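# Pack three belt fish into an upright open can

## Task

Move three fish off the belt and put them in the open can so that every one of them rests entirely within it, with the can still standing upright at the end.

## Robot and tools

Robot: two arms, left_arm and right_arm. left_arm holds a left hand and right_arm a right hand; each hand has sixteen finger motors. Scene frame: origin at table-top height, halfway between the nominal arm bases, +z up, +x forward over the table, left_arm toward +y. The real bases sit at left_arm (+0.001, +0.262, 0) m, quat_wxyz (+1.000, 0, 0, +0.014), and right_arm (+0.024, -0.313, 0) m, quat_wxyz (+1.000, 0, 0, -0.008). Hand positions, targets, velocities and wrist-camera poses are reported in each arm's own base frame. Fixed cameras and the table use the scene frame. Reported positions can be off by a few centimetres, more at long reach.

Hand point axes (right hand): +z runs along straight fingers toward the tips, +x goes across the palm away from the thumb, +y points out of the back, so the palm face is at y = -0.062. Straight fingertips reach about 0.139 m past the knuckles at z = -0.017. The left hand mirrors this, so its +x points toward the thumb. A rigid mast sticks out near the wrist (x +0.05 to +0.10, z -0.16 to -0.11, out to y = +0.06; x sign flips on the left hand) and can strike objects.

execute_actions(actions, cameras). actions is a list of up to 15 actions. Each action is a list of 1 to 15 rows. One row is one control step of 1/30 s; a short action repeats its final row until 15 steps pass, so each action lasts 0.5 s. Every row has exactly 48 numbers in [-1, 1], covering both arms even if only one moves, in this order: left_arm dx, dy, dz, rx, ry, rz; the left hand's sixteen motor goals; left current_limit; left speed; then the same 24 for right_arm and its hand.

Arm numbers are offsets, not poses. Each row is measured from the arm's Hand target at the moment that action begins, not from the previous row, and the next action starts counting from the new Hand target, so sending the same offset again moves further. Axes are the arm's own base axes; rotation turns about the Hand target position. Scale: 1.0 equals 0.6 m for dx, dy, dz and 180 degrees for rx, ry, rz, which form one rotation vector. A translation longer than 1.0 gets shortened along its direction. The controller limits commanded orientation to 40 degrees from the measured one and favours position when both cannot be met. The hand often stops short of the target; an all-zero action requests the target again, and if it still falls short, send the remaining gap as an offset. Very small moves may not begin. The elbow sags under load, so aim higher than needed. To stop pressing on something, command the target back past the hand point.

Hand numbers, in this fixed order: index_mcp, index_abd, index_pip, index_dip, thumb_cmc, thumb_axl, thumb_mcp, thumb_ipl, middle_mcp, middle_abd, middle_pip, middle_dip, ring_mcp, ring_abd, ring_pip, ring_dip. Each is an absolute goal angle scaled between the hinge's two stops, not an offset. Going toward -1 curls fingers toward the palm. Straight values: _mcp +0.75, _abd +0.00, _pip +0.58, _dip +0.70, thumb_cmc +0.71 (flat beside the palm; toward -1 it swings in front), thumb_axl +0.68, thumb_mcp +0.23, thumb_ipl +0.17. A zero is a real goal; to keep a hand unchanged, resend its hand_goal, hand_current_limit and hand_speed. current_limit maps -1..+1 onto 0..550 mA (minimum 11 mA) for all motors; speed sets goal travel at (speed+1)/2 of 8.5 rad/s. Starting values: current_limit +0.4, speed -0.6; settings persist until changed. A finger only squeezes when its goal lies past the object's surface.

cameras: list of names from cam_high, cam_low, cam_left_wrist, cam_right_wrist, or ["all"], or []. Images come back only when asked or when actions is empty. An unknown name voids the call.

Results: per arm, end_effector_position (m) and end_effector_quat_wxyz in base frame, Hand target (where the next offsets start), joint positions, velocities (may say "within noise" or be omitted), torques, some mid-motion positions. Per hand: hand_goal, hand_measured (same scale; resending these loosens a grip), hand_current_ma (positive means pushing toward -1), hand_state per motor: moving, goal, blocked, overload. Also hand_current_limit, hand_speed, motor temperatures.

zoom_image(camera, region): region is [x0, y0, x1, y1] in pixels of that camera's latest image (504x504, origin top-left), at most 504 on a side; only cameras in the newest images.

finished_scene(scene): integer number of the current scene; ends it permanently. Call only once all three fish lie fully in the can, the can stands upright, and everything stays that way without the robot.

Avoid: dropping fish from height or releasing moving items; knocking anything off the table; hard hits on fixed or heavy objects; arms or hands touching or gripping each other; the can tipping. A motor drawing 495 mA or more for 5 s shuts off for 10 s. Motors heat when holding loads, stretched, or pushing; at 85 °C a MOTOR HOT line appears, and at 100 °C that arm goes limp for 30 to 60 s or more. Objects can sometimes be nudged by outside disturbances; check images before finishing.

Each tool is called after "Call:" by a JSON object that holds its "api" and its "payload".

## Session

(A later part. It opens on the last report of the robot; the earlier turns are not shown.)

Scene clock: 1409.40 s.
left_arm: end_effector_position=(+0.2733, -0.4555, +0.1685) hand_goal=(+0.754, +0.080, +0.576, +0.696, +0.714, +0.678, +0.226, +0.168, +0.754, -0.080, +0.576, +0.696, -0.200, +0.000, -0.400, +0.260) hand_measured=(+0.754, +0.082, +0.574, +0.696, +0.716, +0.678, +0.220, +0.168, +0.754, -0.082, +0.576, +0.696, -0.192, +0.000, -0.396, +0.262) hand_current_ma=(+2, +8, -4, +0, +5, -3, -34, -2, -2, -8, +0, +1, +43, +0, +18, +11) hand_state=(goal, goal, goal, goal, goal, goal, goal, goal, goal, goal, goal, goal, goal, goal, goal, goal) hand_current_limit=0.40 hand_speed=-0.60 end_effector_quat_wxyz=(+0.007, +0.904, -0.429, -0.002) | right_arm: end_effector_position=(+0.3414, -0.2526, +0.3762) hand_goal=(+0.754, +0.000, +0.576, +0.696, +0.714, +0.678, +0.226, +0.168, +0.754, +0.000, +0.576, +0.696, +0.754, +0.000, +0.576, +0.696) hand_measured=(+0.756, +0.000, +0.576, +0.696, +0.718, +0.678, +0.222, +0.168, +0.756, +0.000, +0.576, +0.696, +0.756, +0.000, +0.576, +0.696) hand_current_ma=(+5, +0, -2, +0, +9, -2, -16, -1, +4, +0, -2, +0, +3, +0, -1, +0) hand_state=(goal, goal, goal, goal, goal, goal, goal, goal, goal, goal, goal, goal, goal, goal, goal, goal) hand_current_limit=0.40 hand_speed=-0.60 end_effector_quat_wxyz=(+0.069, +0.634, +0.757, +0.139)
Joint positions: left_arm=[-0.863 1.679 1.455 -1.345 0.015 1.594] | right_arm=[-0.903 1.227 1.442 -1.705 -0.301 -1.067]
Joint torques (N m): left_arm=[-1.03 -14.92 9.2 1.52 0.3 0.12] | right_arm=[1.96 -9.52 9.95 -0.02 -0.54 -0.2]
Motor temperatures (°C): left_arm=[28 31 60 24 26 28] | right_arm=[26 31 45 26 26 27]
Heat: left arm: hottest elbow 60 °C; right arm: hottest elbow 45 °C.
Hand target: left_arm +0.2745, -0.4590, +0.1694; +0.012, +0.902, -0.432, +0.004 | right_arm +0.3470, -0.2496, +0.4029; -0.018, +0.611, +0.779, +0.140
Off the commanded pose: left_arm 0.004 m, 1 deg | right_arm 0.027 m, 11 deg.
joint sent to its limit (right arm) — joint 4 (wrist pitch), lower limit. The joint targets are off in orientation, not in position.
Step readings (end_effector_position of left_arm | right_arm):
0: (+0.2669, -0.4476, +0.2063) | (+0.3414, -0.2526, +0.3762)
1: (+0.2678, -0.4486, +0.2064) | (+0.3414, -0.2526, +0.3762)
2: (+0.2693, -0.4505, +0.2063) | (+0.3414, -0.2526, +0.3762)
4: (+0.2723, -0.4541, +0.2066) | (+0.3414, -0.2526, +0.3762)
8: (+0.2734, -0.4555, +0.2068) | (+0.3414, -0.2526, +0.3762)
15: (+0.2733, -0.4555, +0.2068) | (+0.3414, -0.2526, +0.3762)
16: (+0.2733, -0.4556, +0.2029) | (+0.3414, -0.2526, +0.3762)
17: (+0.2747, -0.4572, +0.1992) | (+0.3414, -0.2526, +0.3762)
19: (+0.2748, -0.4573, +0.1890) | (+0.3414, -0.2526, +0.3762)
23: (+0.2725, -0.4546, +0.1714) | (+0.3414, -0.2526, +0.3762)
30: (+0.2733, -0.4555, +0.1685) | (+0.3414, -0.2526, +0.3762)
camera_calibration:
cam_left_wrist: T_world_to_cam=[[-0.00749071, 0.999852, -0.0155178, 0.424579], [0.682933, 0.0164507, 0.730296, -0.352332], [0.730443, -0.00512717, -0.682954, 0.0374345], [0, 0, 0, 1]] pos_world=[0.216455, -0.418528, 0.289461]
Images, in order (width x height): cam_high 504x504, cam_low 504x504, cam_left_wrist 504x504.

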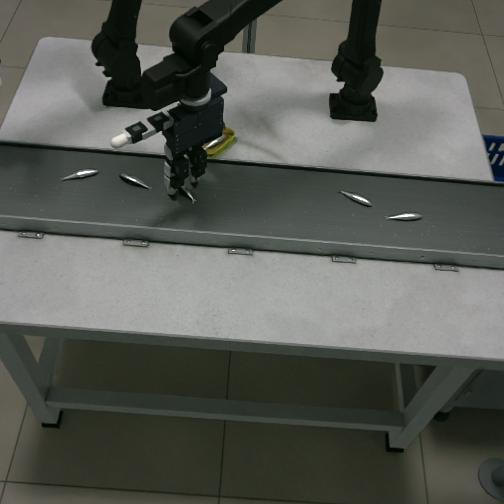

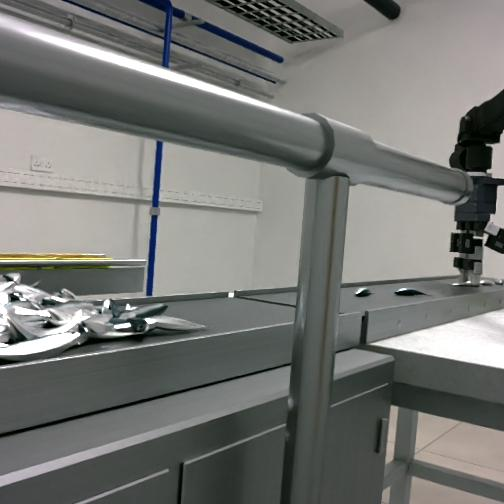

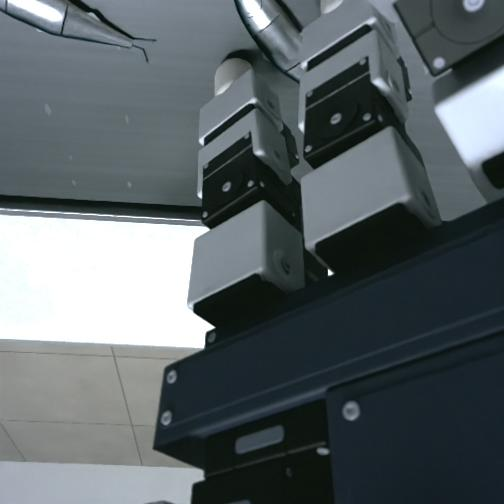

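Call:
{"api": "execute_actions", "payload": {"actions": [[[0,0,-0.022,0,0,0,0.754,0.06,0.576,0.696,0.714,0.678,0.226,0.168,0.754,-0.06,0.576,0.696,-0.2,0,-0.4,0.26,0.4,-0.6,0,0,0,0,0,0,0.754,0,0.576,0.696,0.714,0.678,0.226,0.168,0.754,0,0.576,0.696,0.754,0,0.576,0.696,0.4,-0.6]],[[0,0,0.01,0,0,0,0.754,-0.01,0.576,0.696,0.714,0.678,0.226,0.168,0.754,0.01,0.576,0.696,-0.2,0,-0.4,0.26,0.4,-0.8,0,0,0,0,0,0,0.754,0,0.576,0.696,0.714,0.678,0.226,0.168,0.754,0,0.576,0.696,0.754,0,0.576,0.696,0.4,-0.6]],[[0,0,0.01,0,0,0,0.754,-0.25,0.576,0.696,0.714,0.678,0.226,0.168,0.754,0.25,0.576,0.696,-0.2,0,-0.4,0.26,0.6,-0.9,0,0,0,0,0,0,0.754,0,0.576,0.696,0.714,0.678,0.226,0.168,0.754,0,0.576,0.696,0.754,0,0.576,0.696,0.4,-0.6]]], "cameras": ["cam_left_wrist"]}}

Call:
{"api": "zoom_image", "payload": {"camera": "cam_left_wrist", "region": [200, 0, 360, 120]}}

Scene clock: 1426.70 s.
left_arm: end_effector_position=(+0.2732, -0.4556, +0.1656) hand_goal=(+0.754, -0.250, +0.576, +0.696, +0.714, +0.678, +0.226, +0.168, +0.754, +0.250, +0.576, +0.696, -0.200, +0.000, -0.400, +0.260) hand_measured=(+0.752, -0.132, +0.574, +0.696, +0.716, +0.678, +0.220, +0.168, +0.754, -0.028, +0.576, +0.696, -0.190, +0.000, -0.396, +0.262) hand_current_ma=(-14, +440, -4, +0, +5, -3, -34, -2, -2, -440, +0, +1, +43, +0, +18, +11) hand_state=(goal, blocked, goal, goal, goal, goal, goal, goal, goal, blocked, goal, goal, goal, goal, goal, goal) hand_current_limit=0.60 hand_speed=-0.90 end_effector_quat_wxyz=(+0.008, +0.903, -0.429, -0.001) | right_arm: end_effector_position=(+0.3414, -0.2526, +0.3762) hand_goal=(+0.754, +0.000, +0.576, +0.696, +0.714, +0.678, +0.226, +0.168, +0.754, +0.000, +0.576, +0.696, +0.754, +0.000, +0.576, +0.696) hand_measured=(+0.756, +0.000, +0.576, +0.696, +0.718, +0.678, +0.222, +0.168, +0.756, +0.000, +0.576, +0.696, +0.756, +0.000, +0.576, +0.696) hand_current_ma=(+5, +0, -2, +0, +9, -2, -16, -1, +4, +0, -2, +0, +3, +0, -1, +0) hand_state=(goal, goal, goal, goal, goal, goal, goal, goal, goal, goal, goal, goal, goal, goal, goal, goal) hand_current_limit=0.40 hand_speed=-0.60 end_effector_quat_wxyz=(+0.069, +0.634, +0.757, +0.139)
Joint positions: left_arm=[-0.863 1.678 1.446 -1.332 0.015 1.595] | right_arm=[-0.903 1.227 1.442 -1.705 -0.301 -1.067]
Joint torques (N m): left_arm=[-0.91 -14.8 9.68 1.1 0.27 0.11] | right_arm=[3.19 -9.76 9.95 0.01 -0.49 -0.15]
Motor temperatures (°C): left_arm=[28 32 56 24 26 28] | right_arm=[26 31 45 26 26 27]
Heat: left arm: hottest elbow 56 °C; right arm: hottest elbow 45 °C.
Hand target: left_arm +0.2745, -0.4589, +0.1683; +0.012, +0.902, -0.432, +0.005 | right_arm +0.3470, -0.2496, +0.4029; -0.018, +0.611, +0.779, +0.140
Off the commanded pose: left_arm 0.005 m, 1 deg | right_arm 0.027 m, 11 deg.
joint sent to its limit (right arm) — joint 4 (wrist pitch), lower limit. The joint targets are off in orientation, not in position.
Step readings (end_effector_position of left_arm | right_arm):
0: (+0.2733, -0.4555, +0.1685) | (+0.3414, -0.2526, +0.3762)
1: (+0.2735, -0.4558, +0.1674) | (+0.3414, -0.2526, +0.3762)
2: (+0.2742, -0.4566, +0.1662) | (+0.3414, -0.2526, +0.3762)
4: (+0.2749, -0.4574, +0.1656) | (+0.3414, -0.2526, +0.3762)
8: (+0.2753, -0.4580, +0.1657) | (+0.3414, -0.2526, +0.3762)
15: (+0.2753, -0.4580, +0.1657) | (+0.3414, -0.2526, +0.3762)
16: (+0.2753, -0.4580, +0.1657) | (+0.3414, -0.2526, +0.3762)
17: (+0.2753, -0.4580, +0.1657) | (+0.3414, -0.2526, +0.3762)
19: (+0.2753, -0.4580, +0.1657) | (+0.3414, -0.2526, +0.3762)
23: (+0.2752, -0.4579, +0.1657) | (+0.3414, -0.2526, +0.3762)
30: (+0.2752, -0.4579, +0.1657) | (+0.3414, -0.2526, +0.3762)
31: (+0.2750, -0.4577, +0.1656) | (+0.3414, -0.2526, +0.3762)
32: (+0.2748, -0.4574, +0.1656) | (+0.3414, -0.2526, +0.3762)
34: (+0.2741, -0.4566, +0.1655) | (+0.3414, -0.2526, +0.3762)
38: (+0.2733, -0.4556, +0.1656) | (+0.3414, -0.2526, +0.3762)
45: (+0.2732, -0.4556, +0.1656) | (+0.3414, -0.2526, +0.3762)
camera_calibration:
cam_left_wrist: T_world_to_cam=[[-0.00622541, 0.999807, -0.0186549, 0.424734], [0.681362, 0.0178955, 0.731728, -0.349263], [0.73192, -0.00815545, -0.681342, 0.0334236], [0, 0, 0, 1]] pos_world=[0.216156, -0.418129, 0.286262]
Images, in order (width x height): cam_left_wrist 504x504.

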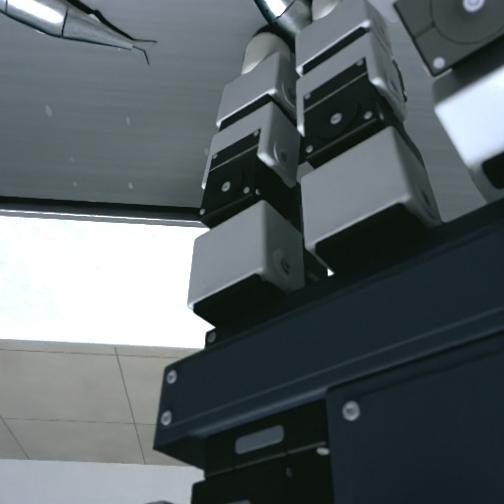

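Scaled by 3.150 from the camera's 504x504 image, which has a finer 720x720 frame.

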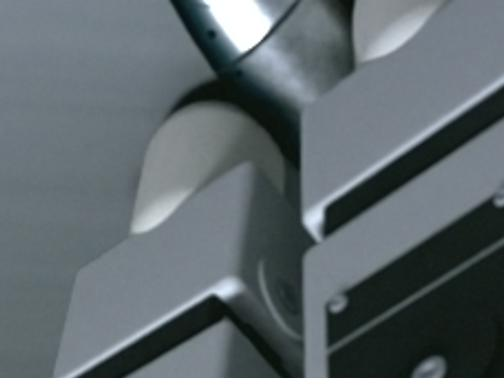

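Call:
{"api": "execute_actions", "payload": {"actions": [[[0,0,0.03,0,0,0,0.754,-0.25,0.576,0.696,0.714,0.678,0.226,0.168,0.754,0.25,0.576,0.696,-0.2,0,-0.4,0.26,0.6,-0.9,0,0,0,0,0,0,0.754,0,0.576,0.696,0.714,0.678,0.226,0.168,0.754,0,0.576,0.696,0.754,0,0.576,0.696,0.4,-0.6]],[[0,0,0.05,0,0,0,0.754,-0.25,0.576,0.696,0.714,0.678,0.226,0.168,0.754,0.25,0.576,0.696,-0.2,0,-0.4,0.26,0.6,-0.9,0,0,0,0,0,0,0.754,0,0.576,0.696,0.714,0.678,0.226,0.168,0.754,0,0.576,0.696,0.754,0,0.576,0.696,0.4,-0.6]]], "cameras": ["cam_left_wrist","cam_low"]}}

Call:
{"api": "zoom_image", "payload": {"camera": "cam_left_wrist", "region": [200, 0, 360, 120]}}

Call:
{"api": "zoom_image", "payload": {"camera": "cam_low", "region": [424, 220, 504, 300]}}

Scene clock: 1453.50 s.
left_arm: end_effector_position=(+0.2675, -0.4490, +0.1873) hand_goal=(+0.754, -0.250, +0.576, +0.696, +0.714, +0.678, +0.226, +0.168, +0.754, +0.250, +0.576, +0.696, -0.200, +0.000, -0.400, +0.260) hand_measured=(+0.750, -0.132, +0.574, +0.696, +0.716, +0.678, +0.220, +0.168, +0.756, -0.024, +0.576, +0.696, -0.190, +0.000, -0.396, +0.262) hand_current_ma=(-21, +440, -7, +0, +5, -3, -34, -2, +7, -440, +2, +1, +45, +0, +18, +11) hand_state=(goal, blocked, goal, goal, goal, goal, goal, goal, goal, blocked, goal, goal, goal, goal, goal, goal) hand_current_limit=0.60 hand_speed=-0.90 end_effector_quat_wxyz=(+0.000, +0.903, -0.429, -0.020) | right_arm: end_effector_position=(+0.3414, -0.2526, +0.3762) hand_goal=(+0.754, +0.000, +0.576, +0.696, +0.714, +0.678, +0.226, +0.168, +0.754, +0.000, +0.576, +0.696, +0.754, +0.000, +0.576, +0.696) hand_measured=(+0.756, +0.000, +0.576, +0.696, +0.718, +0.678, +0.222, +0.168, +0.756, +0.000, +0.576, +0.696, +0.756, +0.000, +0.576, +0.696) hand_current_ma=(+5, +0, -2, +0, +9, -2, -16, -1, +4, +0, -2, +0, +3, +0, -1, +0) hand_state=(goal, goal, goal, goal, goal, goal, goal, goal, goal, goal, goal, goal, goal, goal, goal, goal) hand_current_limit=0.40 hand_speed=-0.60 end_effector_quat_wxyz=(+0.069, +0.634, +0.757, +0.139)
Joint positions: left_arm=[-0.863 1.672 1.497 -1.434 0.016 1.595] | right_arm=[-0.903 1.227 1.442 -1.705 -0.301 -1.067]
Joint torques (N m): left_arm=[-0.79 -16.44 13.81 0.16 0.28 0.11] | right_arm=[2.02 -10.29 10.09 -0.25 -0.49 -0.16]
Heat: left arm: hottest elbow 53 °C; right arm: hottest elbow 45 °C.
Hand target: left_arm +0.2745, -0.4591, +0.2163; +0.012, +0.902, -0.432, +0.005 | right_arm +0.3470, -0.2496, +0.4029; -0.018, +0.611, +0.779, +0.140
Off the commanded pose: left_arm 0.031 m, 3 deg | right_arm 0.027 m, 11 deg.
joint sent to its limit (right arm) — joint 4 (wrist pitch), lower limit. The joint targets are off in orientation, not in position.
Step readings (end_effector_position of left_arm | right_arm):
0: (+0.2732, -0.4556, +0.1656) | (+0.3414, -0.2526, +0.3762)
1: (+0.2726, -0.4549, +0.1658) | (+0.3414, -0.2526, +0.3762)
2: (+0.2717, -0.4539, +0.1659) | (+0.3414, -0.2526, +0.3762)
4: (+0.2707, -0.4528, +0.1658) | (+0.3414, -0.2526, +0.3762)
8: (+0.2702, -0.4521, +0.1657) | (+0.3414, -0.2526, +0.3762)
15: (+0.2701, -0.4521, +0.1657) | (+0.3414, -0.2526, +0.3762)
16: (+0.2695, -0.4514, +0.1682) | (+0.3414, -0.2526, +0.3762)
17: (+0.2680, -0.4496, +0.1716) | (+0.3414, -0.2526, +0.3762)
19: (+0.2654, -0.4465, +0.1765) | (+0.3414, -0.2526, +0.3762)
23: (+0.2673, -0.4488, +0.1861) | (+0.3414, -0.2526, +0.3762)
30: (+0.2675, -0.4490, +0.1873) | (+0.3414, -0.2526, +0.3762)
camera_calibration:
cam_left_wrist: T_world_to_cam=[[-0.00638883, 0.999877, 0.0142921, 0.412512], [0.701963, -0.00569465, 0.712191, -0.37387], [0.712185, 0.0145826, -0.70184, 0.0717732], [0, 0, 0, 1]] pos_world=[0.213963, -0.415637, 0.310745]
Images, in order (width x height): cam_low 504x504, cam_left_wrist 504x504.

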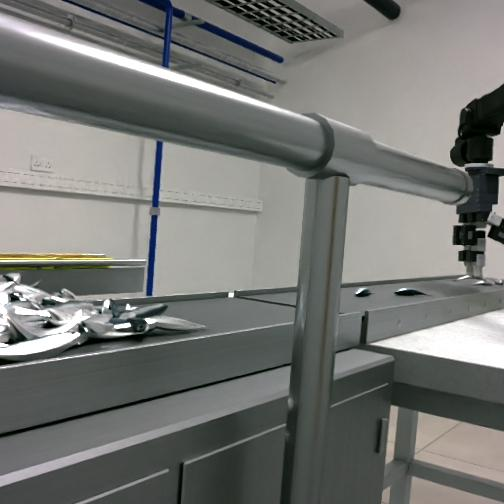

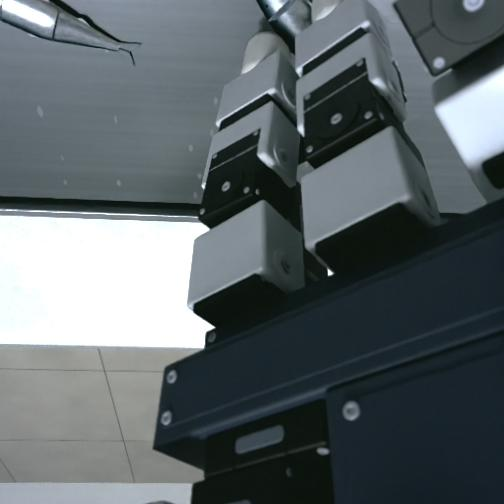

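Scaled by 3.150 from the camera's 504x504 image, which has a finer 720x720 frame.

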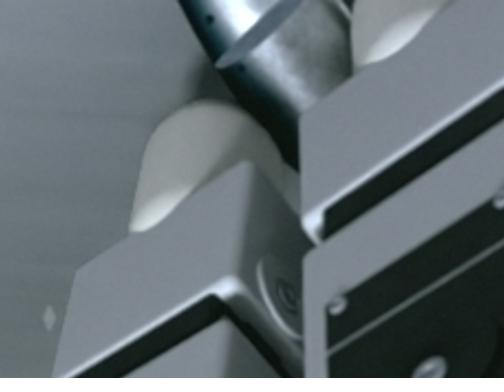

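Scaled by 6.300 from the camera's 504x504 image, which has a finer 720x720 frame.

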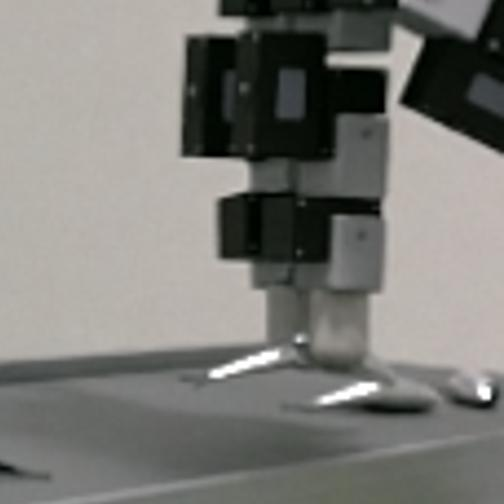

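Call:
{"api": "execute_actions", "payload": {"actions": []}}

Scene clock: 1500.90 s.
left_arm: end_effector_position=(+0.2675, -0.4490, +0.1873) hand_goal=(+0.754, -0.250, +0.576, +0.696, +0.714, +0.678, +0.226, +0.168, +0.754, +0.250, +0.576, +0.696, -0.200, +0.000, -0.400, +0.260) hand_measured=(+0.750, -0.132, +0.574, +0.696, +0.716, +0.678, +0.220, +0.168, +0.756, -0.024, +0.576, +0.696, -0.190, +0.000, -0.396, +0.262) hand_current_ma=(-21, +440, -7, +0, +5, -3, -34, -2, +7, -440, +2, +1, +45, +0, +18, +11) hand_state=(goal, blocked, goal, goal, goal, goal, goal, goal, goal, blocked, goal, goal, goal, goal, goal, goal) hand_current_limit=0.60 hand_speed=-0.90 end_effector_quat_wxyz=(+0.000, +0.903, -0.429, -0.020) | right_arm: end_effector_position=(+0.3414, -0.2526, +0.3762) hand_goal=(+0.754, +0.000, +0.576, +0.696, +0.714, +0.678, +0.226, +0.168, +0.754, +0.000, +0.576, +0.696, +0.754, +0.000, +0.576, +0.696) hand_measured=(+0.756, +0.000, +0.576, +0.696, +0.718, +0.678, +0.222, +0.168, +0.756, +0.000, +0.576, +0.696, +0.756, +0.000, +0.576, +0.696) hand_current_ma=(+5, +0, -2, +0, +9, -2, -16, -1, +4, +0, -2, +0, +3, +0, -1, +0) hand_state=(goal, goal, goal, goal, goal, goal, goal, goal, goal, goal, goal, goal, goal, goal, goal, goal) hand_current_limit=0.40 hand_speed=-0.60 end_effector_quat_wxyz=(+0.069, +0.634, +0.757, +0.139)
Joint positions: left_arm=[-0.863 1.672 1.497 -1.434 0.016 1.595] | right_arm=[-0.903 1.227 1.442 -1.705 -0.301 -1.067]
Joint velocities: within noise
Joint torques (N m): left_arm=[-1.08 -16.32 13.91 0.12 0.28 0.11] | right_arm=[2.14 -9.82 9.89 -0.14 -0.49 -0.12]
Motor temperatures (°C): left_arm=[28 30 59 24 26 28] | right_arm=[26 31 45 26 26 27]
Heat: left arm: hottest elbow 59 °C; right arm: hottest elbow 45 °C.
Hand target: left_arm +0.2745, -0.4591, +0.2163; +0.012, +0.902, -0.432, +0.005 | right_arm +0.3470, -0.2496, +0.4029; -0.018, +0.611, +0.779, +0.140
Off the commanded pose: left_arm 0.031 m, 3 deg | right_arm 0.027 m, 11 deg.
camera_calibration:
cam_left_wrist: T_world_to_cam=[[-0.00638883, 0.999877, 0.0142921, 0.412512], [0.701963, -0.00569465, 0.712191, -0.37387], [0.712185, 0.0145826, -0.70184, 0.0717732], [0, 0, 0, 1]] pos_world=[0.213963, -0.415637, 0.310745]
cam_right_wrist: T_world_to_cam=[[0.745334, -0.656417, 0.116595, -0.433438], [-0.624461, -0.626109, 0.466943, -0.164066], [-0.233508, -0.420838, -0.876567, 0.434072], [0, 0, 0, 1]] pos_world=[0.321963, -0.204565, 0.507639]

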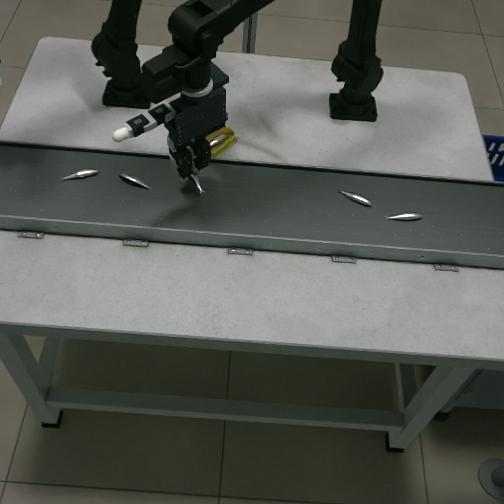

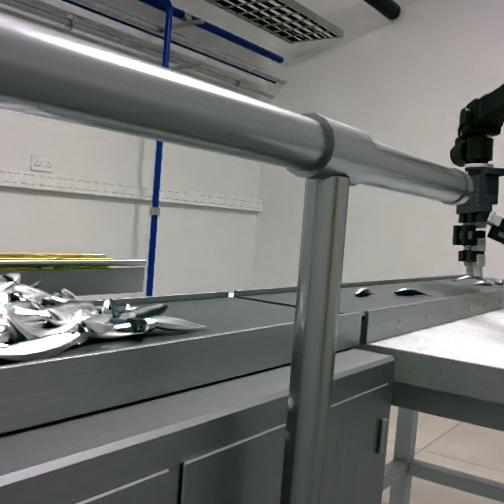

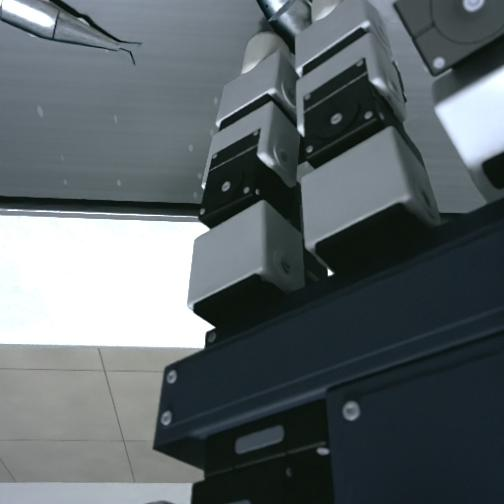

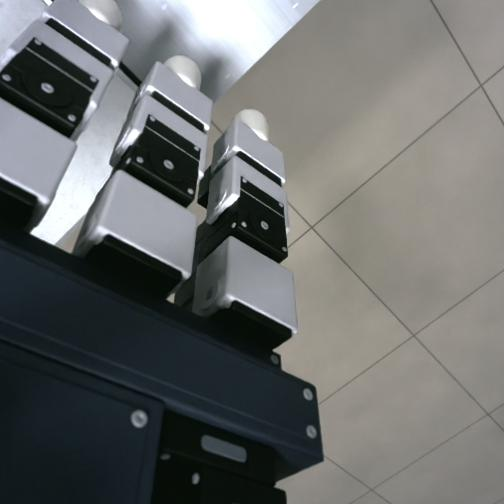

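Call:
{"api": "zoom_image", "payload": {"camera": "cam_high", "region": [170, 100, 250, 200]}}

Call:
{"api": "zoom_image", "payload": {"camera": "cam_left_wrist", "region": [200, 0, 400, 150]}}

Scaled by 5.040 from the camera's 504x504 image, which has a finer 720x720 frame.

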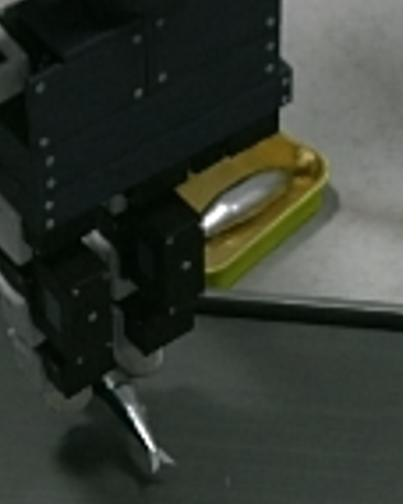

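Scaled by 2.520 from the camera's 504x504 image, which has a finer 720x720 frame.

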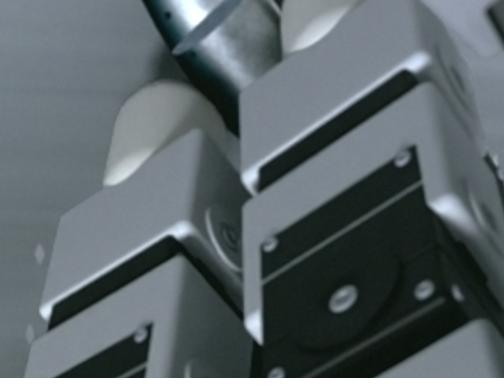

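Call:
{"api": "execute_actions", "payload": {"actions": [[[0,0,0.2,0,0,0,0.754,-0.25,0.576,0.696,0.714,0.678,0.226,0.168,0.754,0.25,0.576,0.696,-0.2,0,-0.4,0.26,0.6,-0.9,0,0,0,0,0,0,0.754,0,0.576,0.696,0.714,0.678,0.226,0.168,0.754,0,0.576,0.696,0.754,0,0.576,0.696,0.4,-0.6]],[[0.04,0.04,0,0,0,0.193,0.754,-0.25,0.576,0.696,0.714,0.678,0.226,0.168,0.754,0.25,0.576,0.696,-0.2,0,-0.4,0.26,0.6,-0.9,0,0,0,0,0,0,0.754,0,0.576,0.696,0.714,0.678,0.226,0.168,0.754,0,0.576,0.696,0.754,0,0.576,0.696,0.4,-0.6]],[[0.04,0.05,0,0,0,0.193,0.754,-0.25,0.576,0.696,0.714,0.678,0.226,0.168,0.754,0.25,0.576,0.696,-0.2,0,-0.4,0.26,0.6,-0.9,0,0,0,0,0,0,0.754,0,0.576,0.696,0.714,0.678,0.226,0.168,0.754,0,0.576,0.696,0.754,0,0.576,0.696,0.4,-0.6]],[[0.04,0.05,0,0,0,0.193,0.754,-0.25,0.576,0.696,0.714,0.678,0.226,0.168,0.754,0.25,0.576,0.696,-0.2,0,-0.4,0.26,0.6,-0.9,0,0,0,0,0,0,0.754,0,0.576,0.696,0.714,0.678,0.226,0.168,0.754,0,0.576,0.696,0.754,0,0.576,0.696,0.4,-0.6]]], "cameras": ["cam_left_wrist"]}}

Call:
{"api": "zoom_image", "payload": {"camera": "cam_left_wrist", "region": [200, 0, 400, 150]}}

Scene clock: 1543.93 s.
left_arm: end_effector_position=(+0.3444, -0.3693, +0.3284) hand_goal=(+0.754, -0.250, +0.576, +0.696, +0.714, +0.678, +0.226, +0.168, +0.754, +0.250, +0.576, +0.696, -0.200, +0.000, -0.400, +0.260) hand_measured=(+0.750, -0.176, +0.574, +0.696, +0.714, +0.678, +0.220, +0.168, +0.754, +0.026, +0.576, +0.696, -0.188, +0.000, -0.396, +0.262) hand_current_ma=(-20, +305, -7, +0, -3, -3, -32, -3, +4, -440, +1, +1, +55, -2, +14, +10) hand_state=(goal, blocked, goal, goal, goal, goal, goal, goal, goal, blocked, goal, goal, goal, goal, goal, goal) hand_current_limit=0.60 hand_speed=-0.90 end_effector_quat_wxyz=(+0.007, +0.896, +0.444, +0.012) | right_arm: end_effector_position=(+0.3414, -0.2526, +0.3762) hand_goal=(+0.754, +0.000, +0.576, +0.696, +0.714, +0.678, +0.226, +0.168, +0.754, +0.000, +0.576, +0.696, +0.754, +0.000, +0.576, +0.696) hand_measured=(+0.756, +0.000, +0.576, +0.696, +0.718, +0.678, +0.222, +0.168, +0.756, +0.000, +0.576, +0.696, +0.756, +0.000, +0.576, +0.696) hand_current_ma=(+5, +0, -2, +0, +9, -2, -16, -1, +4, +0, -2, +0, +3, +0, -1, +0) hand_state=(goal, goal, goal, goal, goal, goal, goal, goal, goal, goal, goal, goal, goal, goal, goal, goal) hand_current_limit=0.40 hand_speed=-0.60 end_effector_quat_wxyz=(+0.069, +0.634, +0.757, +0.139)
Joint positions: left_arm=[-0.914 1.453 1.608 -1.707 -0.021 -0.264] | right_arm=[-0.903 1.227 1.442 -1.705 -0.301 -1.067]
Joint torques (N m): left_arm=[-1.38 -11.28 11.58 0.83 -0.21 -0.01] | right_arm=[2.26 -9.88 9.87 -0.09 -0.55 -0.2]
Motor temperatures (°C): left_arm=[28 31 60 24 26 28] | right_arm=[26 31 46 26 26 27]
Heat: left arm: hottest elbow 60 °C; right arm: hottest elbow 46 °C.
Hand target: left_arm +0.3464, -0.3750, +0.3363; +0.003, +0.895, +0.446, +0.012 | right_arm +0.3470, -0.2496, +0.4029; -0.018, +0.611, +0.779, +0.140
Off the commanded pose: left_arm 0.010 m, 0 deg | right_arm 0.027 m, 11 deg.
joint sent to its limit (left arm) — joint 4 (wrist pitch), lower limit. The joint targets still meet the commanded pose.
joint sent to its limit (right arm) — joint 4 (wrist pitch), lower limit. The joint targets are off in orientation, not in position.
Step readings (end_effector_position of left_arm | right_arm):
0: (+0.2675, -0.4490, +0.1873) | (+0.3414, -0.2526, +0.3762)
1: (+0.2665, -0.4481, +0.1973) | (+0.3414, -0.2526, +0.3762)
2: (+0.2618, -0.4433, +0.2088) | (+0.3414, -0.2526, +0.3762)
4: (+0.2610, -0.4424, +0.2412) | (+0.3414, -0.2526, +0.3762)
8: (+0.2713, -0.4553, +0.3132) | (+0.3414, -0.2526, +0.3762)
15: (+0.2707, -0.4548, +0.3373) | (+0.3414, -0.2526, +0.3762)
16: (+0.2738, -0.4546, +0.3322) | (+0.3414, -0.2526, +0.3762)
17: (+0.2770, -0.4530, +0.3273) | (+0.3414, -0.2526, +0.3762)
19: (+0.2804, -0.4416, +0.3165) | (+0.3414, -0.2526, +0.3762)
23: (+0.2934, -0.4351, +0.3178) | (+0.3414, -0.2526, +0.3762)
30: (+0.3004, -0.4339, +0.3255) | (+0.3414, -0.2526, +0.3762)
31: (+0.3030, -0.4319, +0.3234) | (+0.3414, -0.2526, +0.3762)
32: (+0.3070, -0.4276, +0.3204) | (+0.3414, -0.2526, +0.3762)
34: (+0.3095, -0.4143, +0.3151) | (+0.3414, -0.2526, +0.3762)
38: (+0.3192, -0.4041, +0.3239) | (+0.3414, -0.2526, +0.3762)
45: (+0.3204, -0.4042, +0.3267) | (+0.3414, -0.2526, +0.3762)
46: (+0.3235, -0.4017, +0.3266) | (+0.3414, -0.2526, +0.3762)
47: (+0.3285, -0.3969, +0.3272) | (+0.3414, -0.2526, +0.3762)
49: (+0.3356, -0.3888, +0.3275) | (+0.3414, -0.2526, +0.3762)
53: (+0.3427, -0.3776, +0.3279) | (+0.3414, -0.2526, +0.3762)
60: (+0.3430, -0.3723, +0.3283) | (+0.3414, -0.2526, +0.3762)
camera_calibration:
cam_left_wrist: T_world_to_cam=[[-0.970022, -0.241051, -0.03084, 0.219596], [-0.186315, 0.656203, 0.731221, 0.0162813], [-0.156024, 0.715046, -0.681443, 0.665921], [0, 0, 0, 1]] pos_world=[0.319946, -0.433915, 0.448655]
Images, in order (width x height): cam_left_wrist 504x504.

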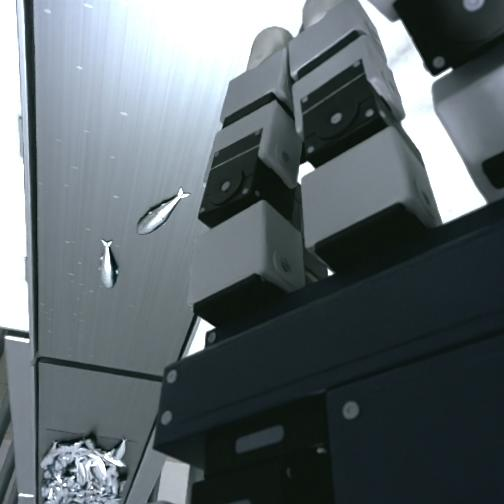

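Scaled by 2.520 from the camera's 504x504 image, which has a finer 720x720 frame.

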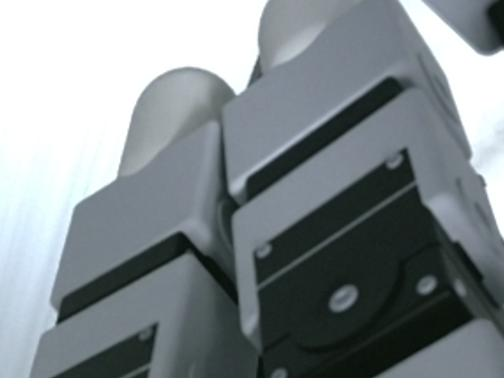

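Call:
{"api": "execute_actions", "payload": {"actions": []}}

Call:
{"api": "zoom_image", "payload": {"camera": "cam_high", "region": [130, 100, 290, 260]}}

Scene clock: 1550.07 s.
left_arm: end_effector_position=(+0.3444, -0.3693, +0.3284) hand_goal=(+0.754, -0.250, +0.576, +0.696, +0.714, +0.678, +0.226, +0.168, +0.754, +0.250, +0.576, +0.696, -0.200, +0.000, -0.400, +0.260) hand_measured=(+0.750, -0.176, +0.574, +0.696, +0.714, +0.678, +0.220, +0.168, +0.754, +0.026, +0.576, +0.696, -0.188, +0.000, -0.396, +0.262) hand_current_ma=(-20, +305, -7, +0, -3, -3, -32, -3, +4, -440, +1, +1, +55, -2, +14, +10) hand_state=(goal, blocked, goal, goal, goal, goal, goal, goal, goal, blocked, goal, goal, goal, goal, goal, goal) hand_current_limit=0.60 hand_speed=-0.90 end_effector_quat_wxyz=(+0.007, +0.896, +0.445, +0.012) | right_arm: end_effector_position=(+0.3414, -0.2526, +0.3762) hand_goal=(+0.754, +0.000, +0.576, +0.696, +0.714, +0.678, +0.226, +0.168, +0.754, +0.000, +0.576, +0.696, +0.754, +0.000, +0.576, +0.696) hand_measured=(+0.756, +0.000, +0.576, +0.696, +0.718, +0.678, +0.222, +0.168, +0.756, +0.000, +0.576, +0.696, +0.756, +0.000, +0.576, +0.696) hand_current_ma=(+5, +0, -2, +0, +9, -2, -16, -1, +4, +0, -2, +0, +3, +0, -1, +0) hand_state=(goal, goal, goal, goal, goal, goal, goal, goal, goal, goal, goal, goal, goal, goal, goal, goal) hand_current_limit=0.40 hand_speed=-0.60 end_effector_quat_wxyz=(+0.069, +0.634, +0.757, +0.139)
Joint positions: left_arm=[-0.914 1.453 1.608 -1.707 -0.021 -0.265] | right_arm=[-0.903 1.227 1.442 -1.705 -0.301 -1.067]
Joint velocities: within noise
Joint torques (N m): left_arm=[-1.38 -11.22 11.63 0.83 -0.21 0] | right_arm=[1.9 -9.76 9.92 0.03 -0.53 -0.17]
Motor temperatures (°C): left_arm=[28 31 59 24 26 28] | right_arm=[26 31 46 26 26 27]
Heat: left arm: hottest elbow 59 °C; right arm: hottest elbow 46 °C.
Hand target: left_arm +0.3464, -0.3750, +0.3363; +0.003, +0.895, +0.446, +0.012 | right_arm +0.3470, -0.2496, +0.4029; -0.018, +0.611, +0.779, +0.140
Off the commanded pose: left_arm 0.010 m, 0 deg | right_arm 0.027 m, 11 deg.
camera_calibration:
cam_left_wrist: T_world_to_cam=[[-0.969918, -0.241466, -0.0308799, 0.219424], [-0.186618, 0.656089, 0.731246, 0.0162515], [-0.156311, 0.715012, -0.681414, 0.665913], [0, 0, 0, 1]] pos_world=[0.319946, -0.433815, 0.448655]
cam_right_wrist: T_world_to_cam=[[0.745334, -0.656417, 0.116595, -0.433438], [-0.624461, -0.626109, 0.466943, -0.164066], [-0.233508, -0.420838, -0.876567, 0.434072], [0, 0, 0, 1]] pos_world=[0.321963, -0.204565, 0.507639]

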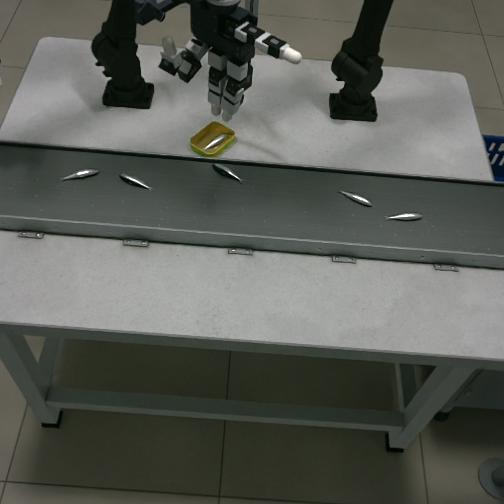

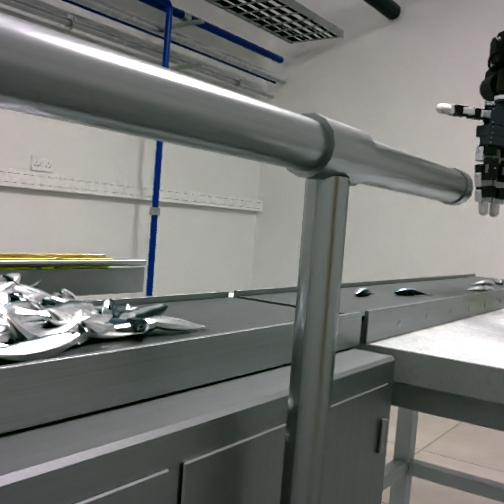

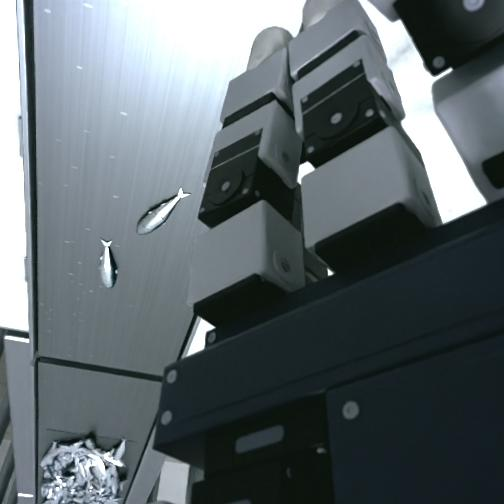

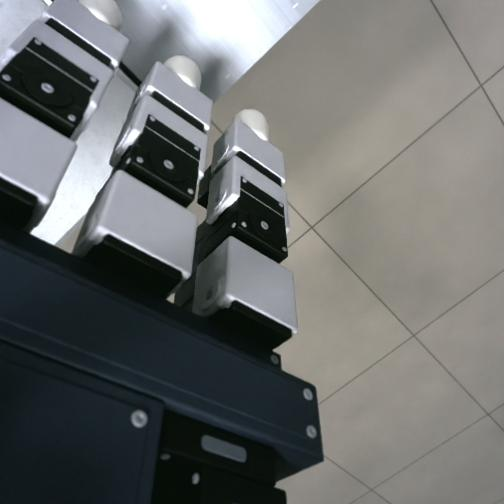

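Scaled by 3.150 from the camera's 504x504 image, which has a finer 720x720 frame.

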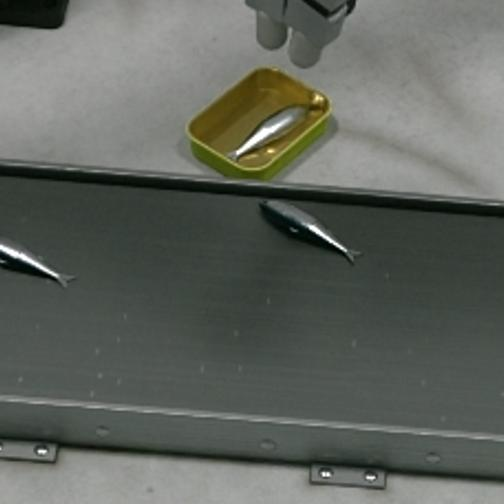

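Call:
{"api": "zoom_image", "payload": {"camera": "cam_high", "region": [190, 140, 260, 200]}}

Call:
{"api": "zoom_image", "payload": {"camera": "cam_low", "region": [424, 250, 504, 310]}}

Scaled by 7.200 from the camera's 504x504 image, which has a finer 720x720 frame.

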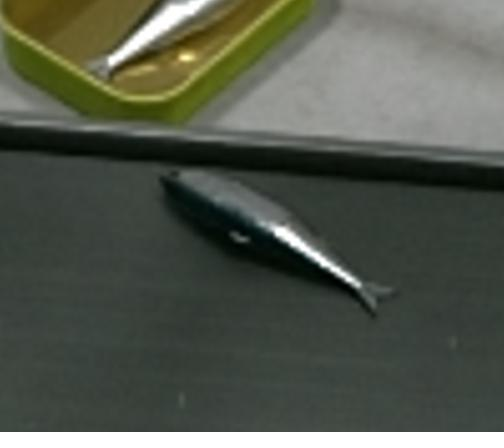

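Scaled by 6.300 from the camera's 504x504 image, which has a finer 720x720 frame.

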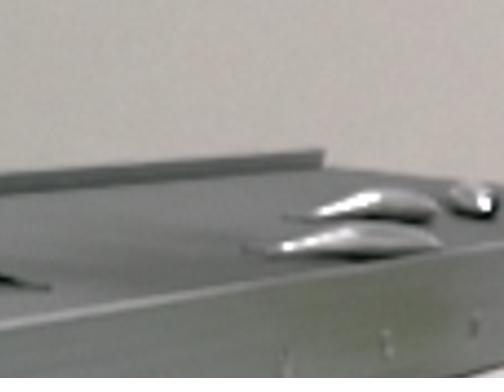

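Call:
{"api": "execute_actions", "payload": {"actions": [[[0.008,-0.048,-0.05,0,0,0.18,0.754,0.1,0.576,0.696,0.714,0.678,0.226,0.168,0.754,-0.1,0.576,0.696,-0.2,0,-0.4,0.26,0.4,-0.6,0,0,0,0,0,0,0.754,0,0.576,0.696,0.714,0.678,0.226,0.168,0.754,0,0.576,0.696,0.754,0,0.576,0.696,0.4,-0.6]],[[0.008,-0.048,-0.05,0,0,0.18,0.754,0.1,0.576,0.696,0.714,0.678,0.226,0.168,0.754,-0.1,0.576,0.696,-0.2,0,-0.4,0.26,0.4,-0.6,0,0,0,0,0,0,0.754,0,0.576,0.696,0.714,0.678,0.226,0.168,0.754,0,0.576,0.696,0.754,0,0.576,0.696,0.4,-0.6]],[[0.008,-0.048,-0.08,0,0,0.18,0.754,0.1,0.576,0.696,0.714,0.678,0.226,0.168,0.754,-0.1,0.576,0.696,-0.2,0,-0.4,0.26,0.4,-0.6,0,0,0,0,0,0,0.754,0,0.576,0.696,0.714,0.678,0.226,0.168,0.754,0,0.576,0.696,0.754,0,0.576,0.696,0.4,-0.6]]], "cameras": ["cam_left_wrist","cam_high"]}}

Call:
{"api": "zoom_image", "payload": {"camera": "cam_left_wrist", "region": [180, 0, 380, 150]}}

Call:
{"api": "zoom_image", "payload": {"camera": "cam_high", "region": [90, 130, 190, 220]}}

Scene clock: 1679.17 s.
left_arm: end_effector_position=(+0.3538, -0.4577, +0.2011) hand_goal=(+0.754, +0.100, +0.576, +0.696, +0.714, +0.678, +0.226, +0.168, +0.754, -0.100, +0.576, +0.696, -0.200, +0.000, -0.400, +0.260) hand_measured=(+0.752, +0.100, +0.574, +0.696, +0.714, +0.678, +0.220, +0.168, +0.754, -0.098, +0.576, +0.696, -0.188, +0.000, -0.398, +0.262) hand_current_ma=(-6, +0, -7, +0, -4, -3, -32, -3, -3, +5, +1, +1, +56, -1, +12, +10) hand_state=(goal, goal, goal, goal, goal, goal, goal, goal, goal, goal, goal, goal, goal, goal, goal, goal) hand_current_limit=0.40 hand_speed=-0.60 end_effector_quat_wxyz=(-0.026, +0.265, +0.964, +0.027) | right_arm: end_effector_position=(+0.3414, -0.2526, +0.3762) hand_goal=(+0.754, +0.000, +0.576, +0.696, +0.714, +0.678, +0.226, +0.168, +0.754, +0.000, +0.576, +0.696, +0.754, +0.000, +0.576, +0.696) hand_measured=(+0.756, +0.000, +0.576, +0.696, +0.718, +0.678, +0.222, +0.168, +0.756, +0.000, +0.576, +0.696, +0.756, +0.000, +0.576, +0.696) hand_current_ma=(+5, +0, -2, +0, +9, -2, -16, -1, +4, +0, -2, +0, +3, +0, -1, +0) hand_state=(goal, goal, goal, goal, goal, goal, goal, goal, goal, goal, goal, goal, goal, goal, goal, goal) hand_current_limit=0.40 hand_speed=-0.60 end_effector_quat_wxyz=(+0.069, +0.634, +0.757, +0.139)
Joint positions: left_arm=[-1.025 2.1 2.153 -1.698 -0.004 -2.059] | right_arm=[-0.903 1.227 1.442 -1.705 -0.301 -1.067]
Joint torques (N m): left_arm=[-0.21 -22.12 13.64 -0.14 -0.15 -0.01] | right_arm=[2.02 -9.64 9.92 -0.17 -0.51 -0.16]
Motor temperatures (°C): left_arm=[27 30 54 24 26 28] | right_arm=[26 31 47 26 26 27]
Heat: left arm: hottest elbow 54 °C; right arm: hottest elbow 47 °C.
Hand target: left_arm +0.3608, -0.4615, +0.2283; -0.007, +0.257, +0.966, +0.010 | right_arm +0.3470, -0.2496, +0.4029; -0.018, +0.611, +0.779, +0.140
Off the commanded pose: left_arm 0.028 m, 3 deg | right_arm 0.027 m, 11 deg.
joint sent to its limit (left arm) — joint 4 (wrist pitch), lower limit. The joint targets still meet the commanded pose.
joint sent to its limit (right arm) — joint 4 (wrist pitch), lower limit. The joint targets are off in orientation, not in position.
Step readings (end_effector_position of left_arm | right_arm):
0: (+0.3444, -0.3693, +0.3284) | (+0.3414, -0.2526, +0.3762)
1: (+0.3438, -0.3697, +0.3249) | (+0.3414, -0.2526, +0.3762)
2: (+0.3454, -0.3692, +0.3242) | (+0.3414, -0.2526, +0.3762)
4: (+0.3445, -0.3826, +0.3176) | (+0.3414, -0.2526, +0.3762)
8: (+0.3380, -0.4076, +0.2875) | (+0.3414, -0.2526, +0.3762)
15: (+0.3420, -0.4028, +0.2676) | (+0.3414, -0.2526, +0.3762)
16: (+0.3415, -0.4027, +0.2695) | (+0.3414, -0.2526, +0.3762)
17: (+0.3427, -0.4052, +0.2729) | (+0.3414, -0.2526, +0.3762)
19: (+0.3512, -0.4195, +0.2793) | (+0.3414, -0.2526, +0.3762)
23: (+0.3588, -0.4349, +0.2700) | (+0.3414, -0.2526, +0.3762)
30: (+0.3531, -0.4276, +0.2486) | (+0.3414, -0.2526, +0.3762)
31: (+0.3504, -0.4286, +0.2467) | (+0.3414, -0.2526, +0.3762)
32: (+0.3489, -0.4347, +0.2481) | (+0.3414, -0.2526, +0.3762)
34: (+0.3562, -0.4523, +0.2467) | (+0.3414, -0.2526, +0.3762)
38: (+0.3596, -0.4656, +0.2242) | (+0.3414, -0.2526, +0.3762)
45: (+0.3546, -0.4581, +0.1990) | (+0.3414, -0.2526, +0.3762)
camera_calibration:
cam_left_wrist: T_world_to_cam=[[0.347181, -0.934517, -0.0783796, -0.570315], [-0.605674, -0.287251, 0.742055, -0.116559], [-0.715977, -0.210155, -0.665741, 0.415265], [0, 0, 0, 1]] pos_world=[0.424727, -0.47918, 0.318251]
Images, in order (width x height): cam_high 504x504, cam_left_wrist 504x504.

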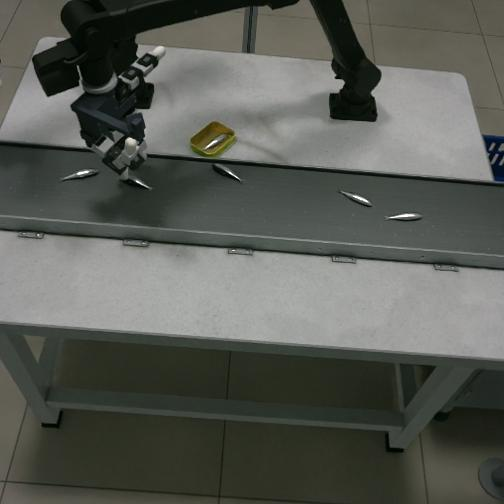

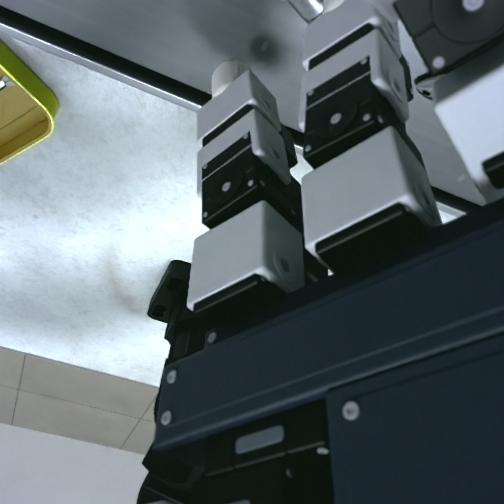

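Scaled by 2.520 from the camera's 504x504 image, which has a finer 720x720 frame.

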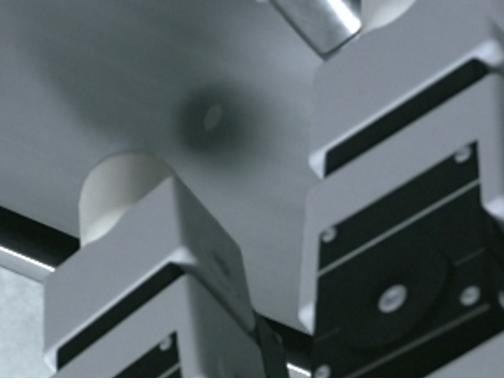

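Scaled by 5.040 from the camera's 504x504 image, which has a finer 720x720 frame.

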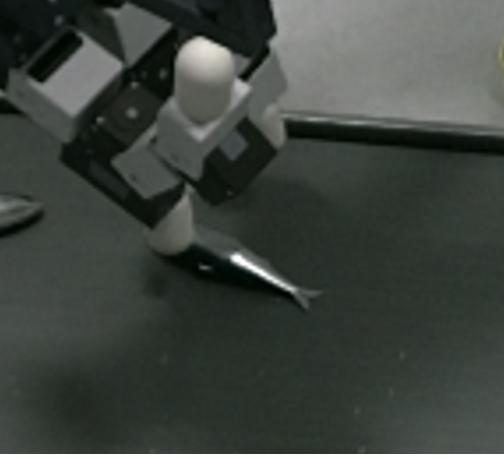

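Call:
{"api": "execute_actions", "payload": {"actions": [[[0.014,-0.022,-0.07,0,0,0.016,0.754,0.1,0.576,0.696,0.714,0.678,0.226,0.168,0.754,-0.1,0.576,0.696,-0.2,0,-0.4,0.26,0.4,-0.6,0,0,0,0,0,0,0.754,0,0.576,0.696,0.714,0.678,0.226,0.168,0.754,0,0.576,0.696,0.754,0,0.576,0.696,0.4,-0.6]]], "cameras": ["cam_left_wrist","cam_high","cam_low"]}}

Call:
{"api": "zoom_image", "payload": {"camera": "cam_left_wrist", "region": [200, 0, 360, 120]}}

Call:
{"api": "zoom_image", "payload": {"camera": "cam_high", "region": [90, 130, 190, 220]}}

Scene clock: 1741.67 s.
left_arm: end_effector_position=(+0.3591, -0.4662, +0.1789) hand_goal=(+0.754, +0.100, +0.576, +0.696, +0.714, +0.678, +0.226, +0.168, +0.754, -0.100, +0.576, +0.696, -0.200, +0.000, -0.400, +0.260) hand_measured=(+0.752, +0.100, +0.574, +0.696, +0.714, +0.678, +0.220, +0.168, +0.754, -0.098, +0.576, +0.696, -0.188, +0.000, -0.398, +0.262) hand_current_ma=(-6, +0, -7, +0, -4, -3, -32, -3, -4, +5, +1, +1, +56, -1, +12, +10) hand_state=(goal, goal, goal, goal, goal, goal, goal, goal, goal, goal, goal, goal, goal, goal, goal, goal) hand_current_limit=0.40 hand_speed=-0.60 end_effector_quat_wxyz=(-0.025, +0.254, +0.967, +0.024) | right_arm: end_effector_position=(+0.3414, -0.2526, +0.3762) hand_goal=(+0.754, +0.000, +0.576, +0.696, +0.714, +0.678, +0.226, +0.168, +0.754, +0.000, +0.576, +0.696, +0.754, +0.000, +0.576, +0.696) hand_measured=(+0.756, +0.000, +0.576, +0.696, +0.718, +0.678, +0.222, +0.168, +0.756, +0.000, +0.576, +0.696, +0.756, +0.000, +0.576, +0.696) hand_current_ma=(+5, +0, -2, +0, +9, -2, -16, -1, +4, +0, -2, +0, +3, +0, -1, +0) hand_state=(goal, goal, goal, goal, goal, goal, goal, goal, goal, goal, goal, goal, goal, goal, goal, goal) hand_current_limit=0.40 hand_speed=-0.60 end_effector_quat_wxyz=(+0.069, +0.634, +0.757, +0.139)
Joint positions: left_arm=[-1.021 2.134 2.153 -1.659 0 -2.079] | right_arm=[-0.903 1.227 1.442 -1.705 -0.301 -1.067]
Joint torques (N m): left_arm=[0.03 -20.54 12.81 0.85 0.05 -0.01] | right_arm=[2.08 -10.11 10.03 -0.06 -0.5 -0.22]
Motor temperatures (°C): left_arm=[27 37 58 24 26 28] | right_arm=[26 31 47 26 26 27]
Heat: left arm: hottest elbow 58 °C; right arm: hottest elbow 47 °C.
Hand target: left_arm +0.3693, -0.4746, +0.1863; -0.007, +0.233, +0.972, +0.010 | right_arm +0.3470, -0.2496, +0.4029; -0.018, +0.611, +0.779, +0.140
Off the commanded pose: left_arm 0.015 m, 4 deg | right_arm 0.027 m, 11 deg.
joint sent to its limit (left arm) — joint 6 (wrist roll), lower limit. The joint targets still meet the commanded pose.
joint sent to its limit (right arm) — joint 4 (wrist pitch), lower limit. The joint targets are off in orientation, not in position.
Step readings (end_effector_position of left_arm | right_arm):
0: (+0.3537, -0.4576, +0.2011) | (+0.3414, -0.2526, +0.3762)
1: (+0.3544, -0.4591, +0.1994) | (+0.3414, -0.2526, +0.3762)
2: (+0.3550, -0.4608, +0.1981) | (+0.3414, -0.2526, +0.3762)
4: (+0.3571, -0.4645, +0.1936) | (+0.3414, -0.2526, +0.3762)
8: (+0.3587, -0.4661, +0.1845) | (+0.3414, -0.2526, +0.3762)
15: (+0.3591, -0.4662, +0.1789) | (+0.3414, -0.2526, +0.3762)
camera_calibration:
cam_left_wrist: T_world_to_cam=[[0.369464, -0.926403, -0.0726259, -0.587105], [-0.599279, -0.297273, 0.743299, -0.106515], [-0.710184, -0.231099, -0.665005, 0.390558], [0, 0, 0, 1]] pos_world=[0.43045, -0.485302, 0.296256]
Images, in order (width x height): cam_high 504x504, cam_low 504x504, cam_left_wrist 504x504.

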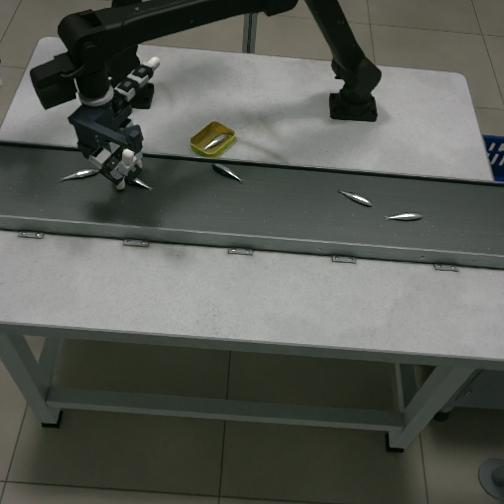

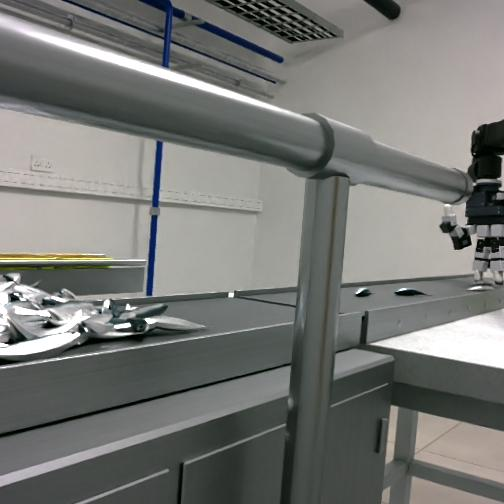

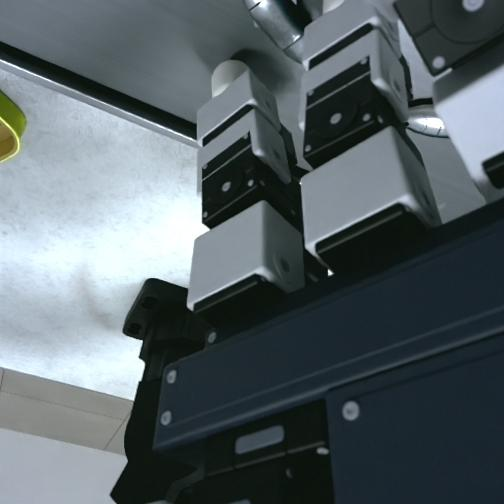

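Scaled by 3.150 from the camera's 504x504 image, which has a finer 720x720 frame.

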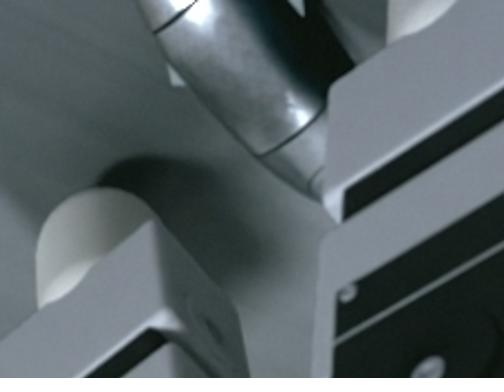

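Scaled by 5.040 from the camera's 504x504 image, which has a finer 720x720 frame.

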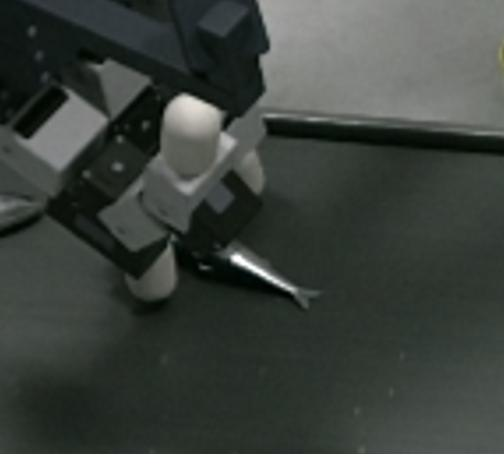

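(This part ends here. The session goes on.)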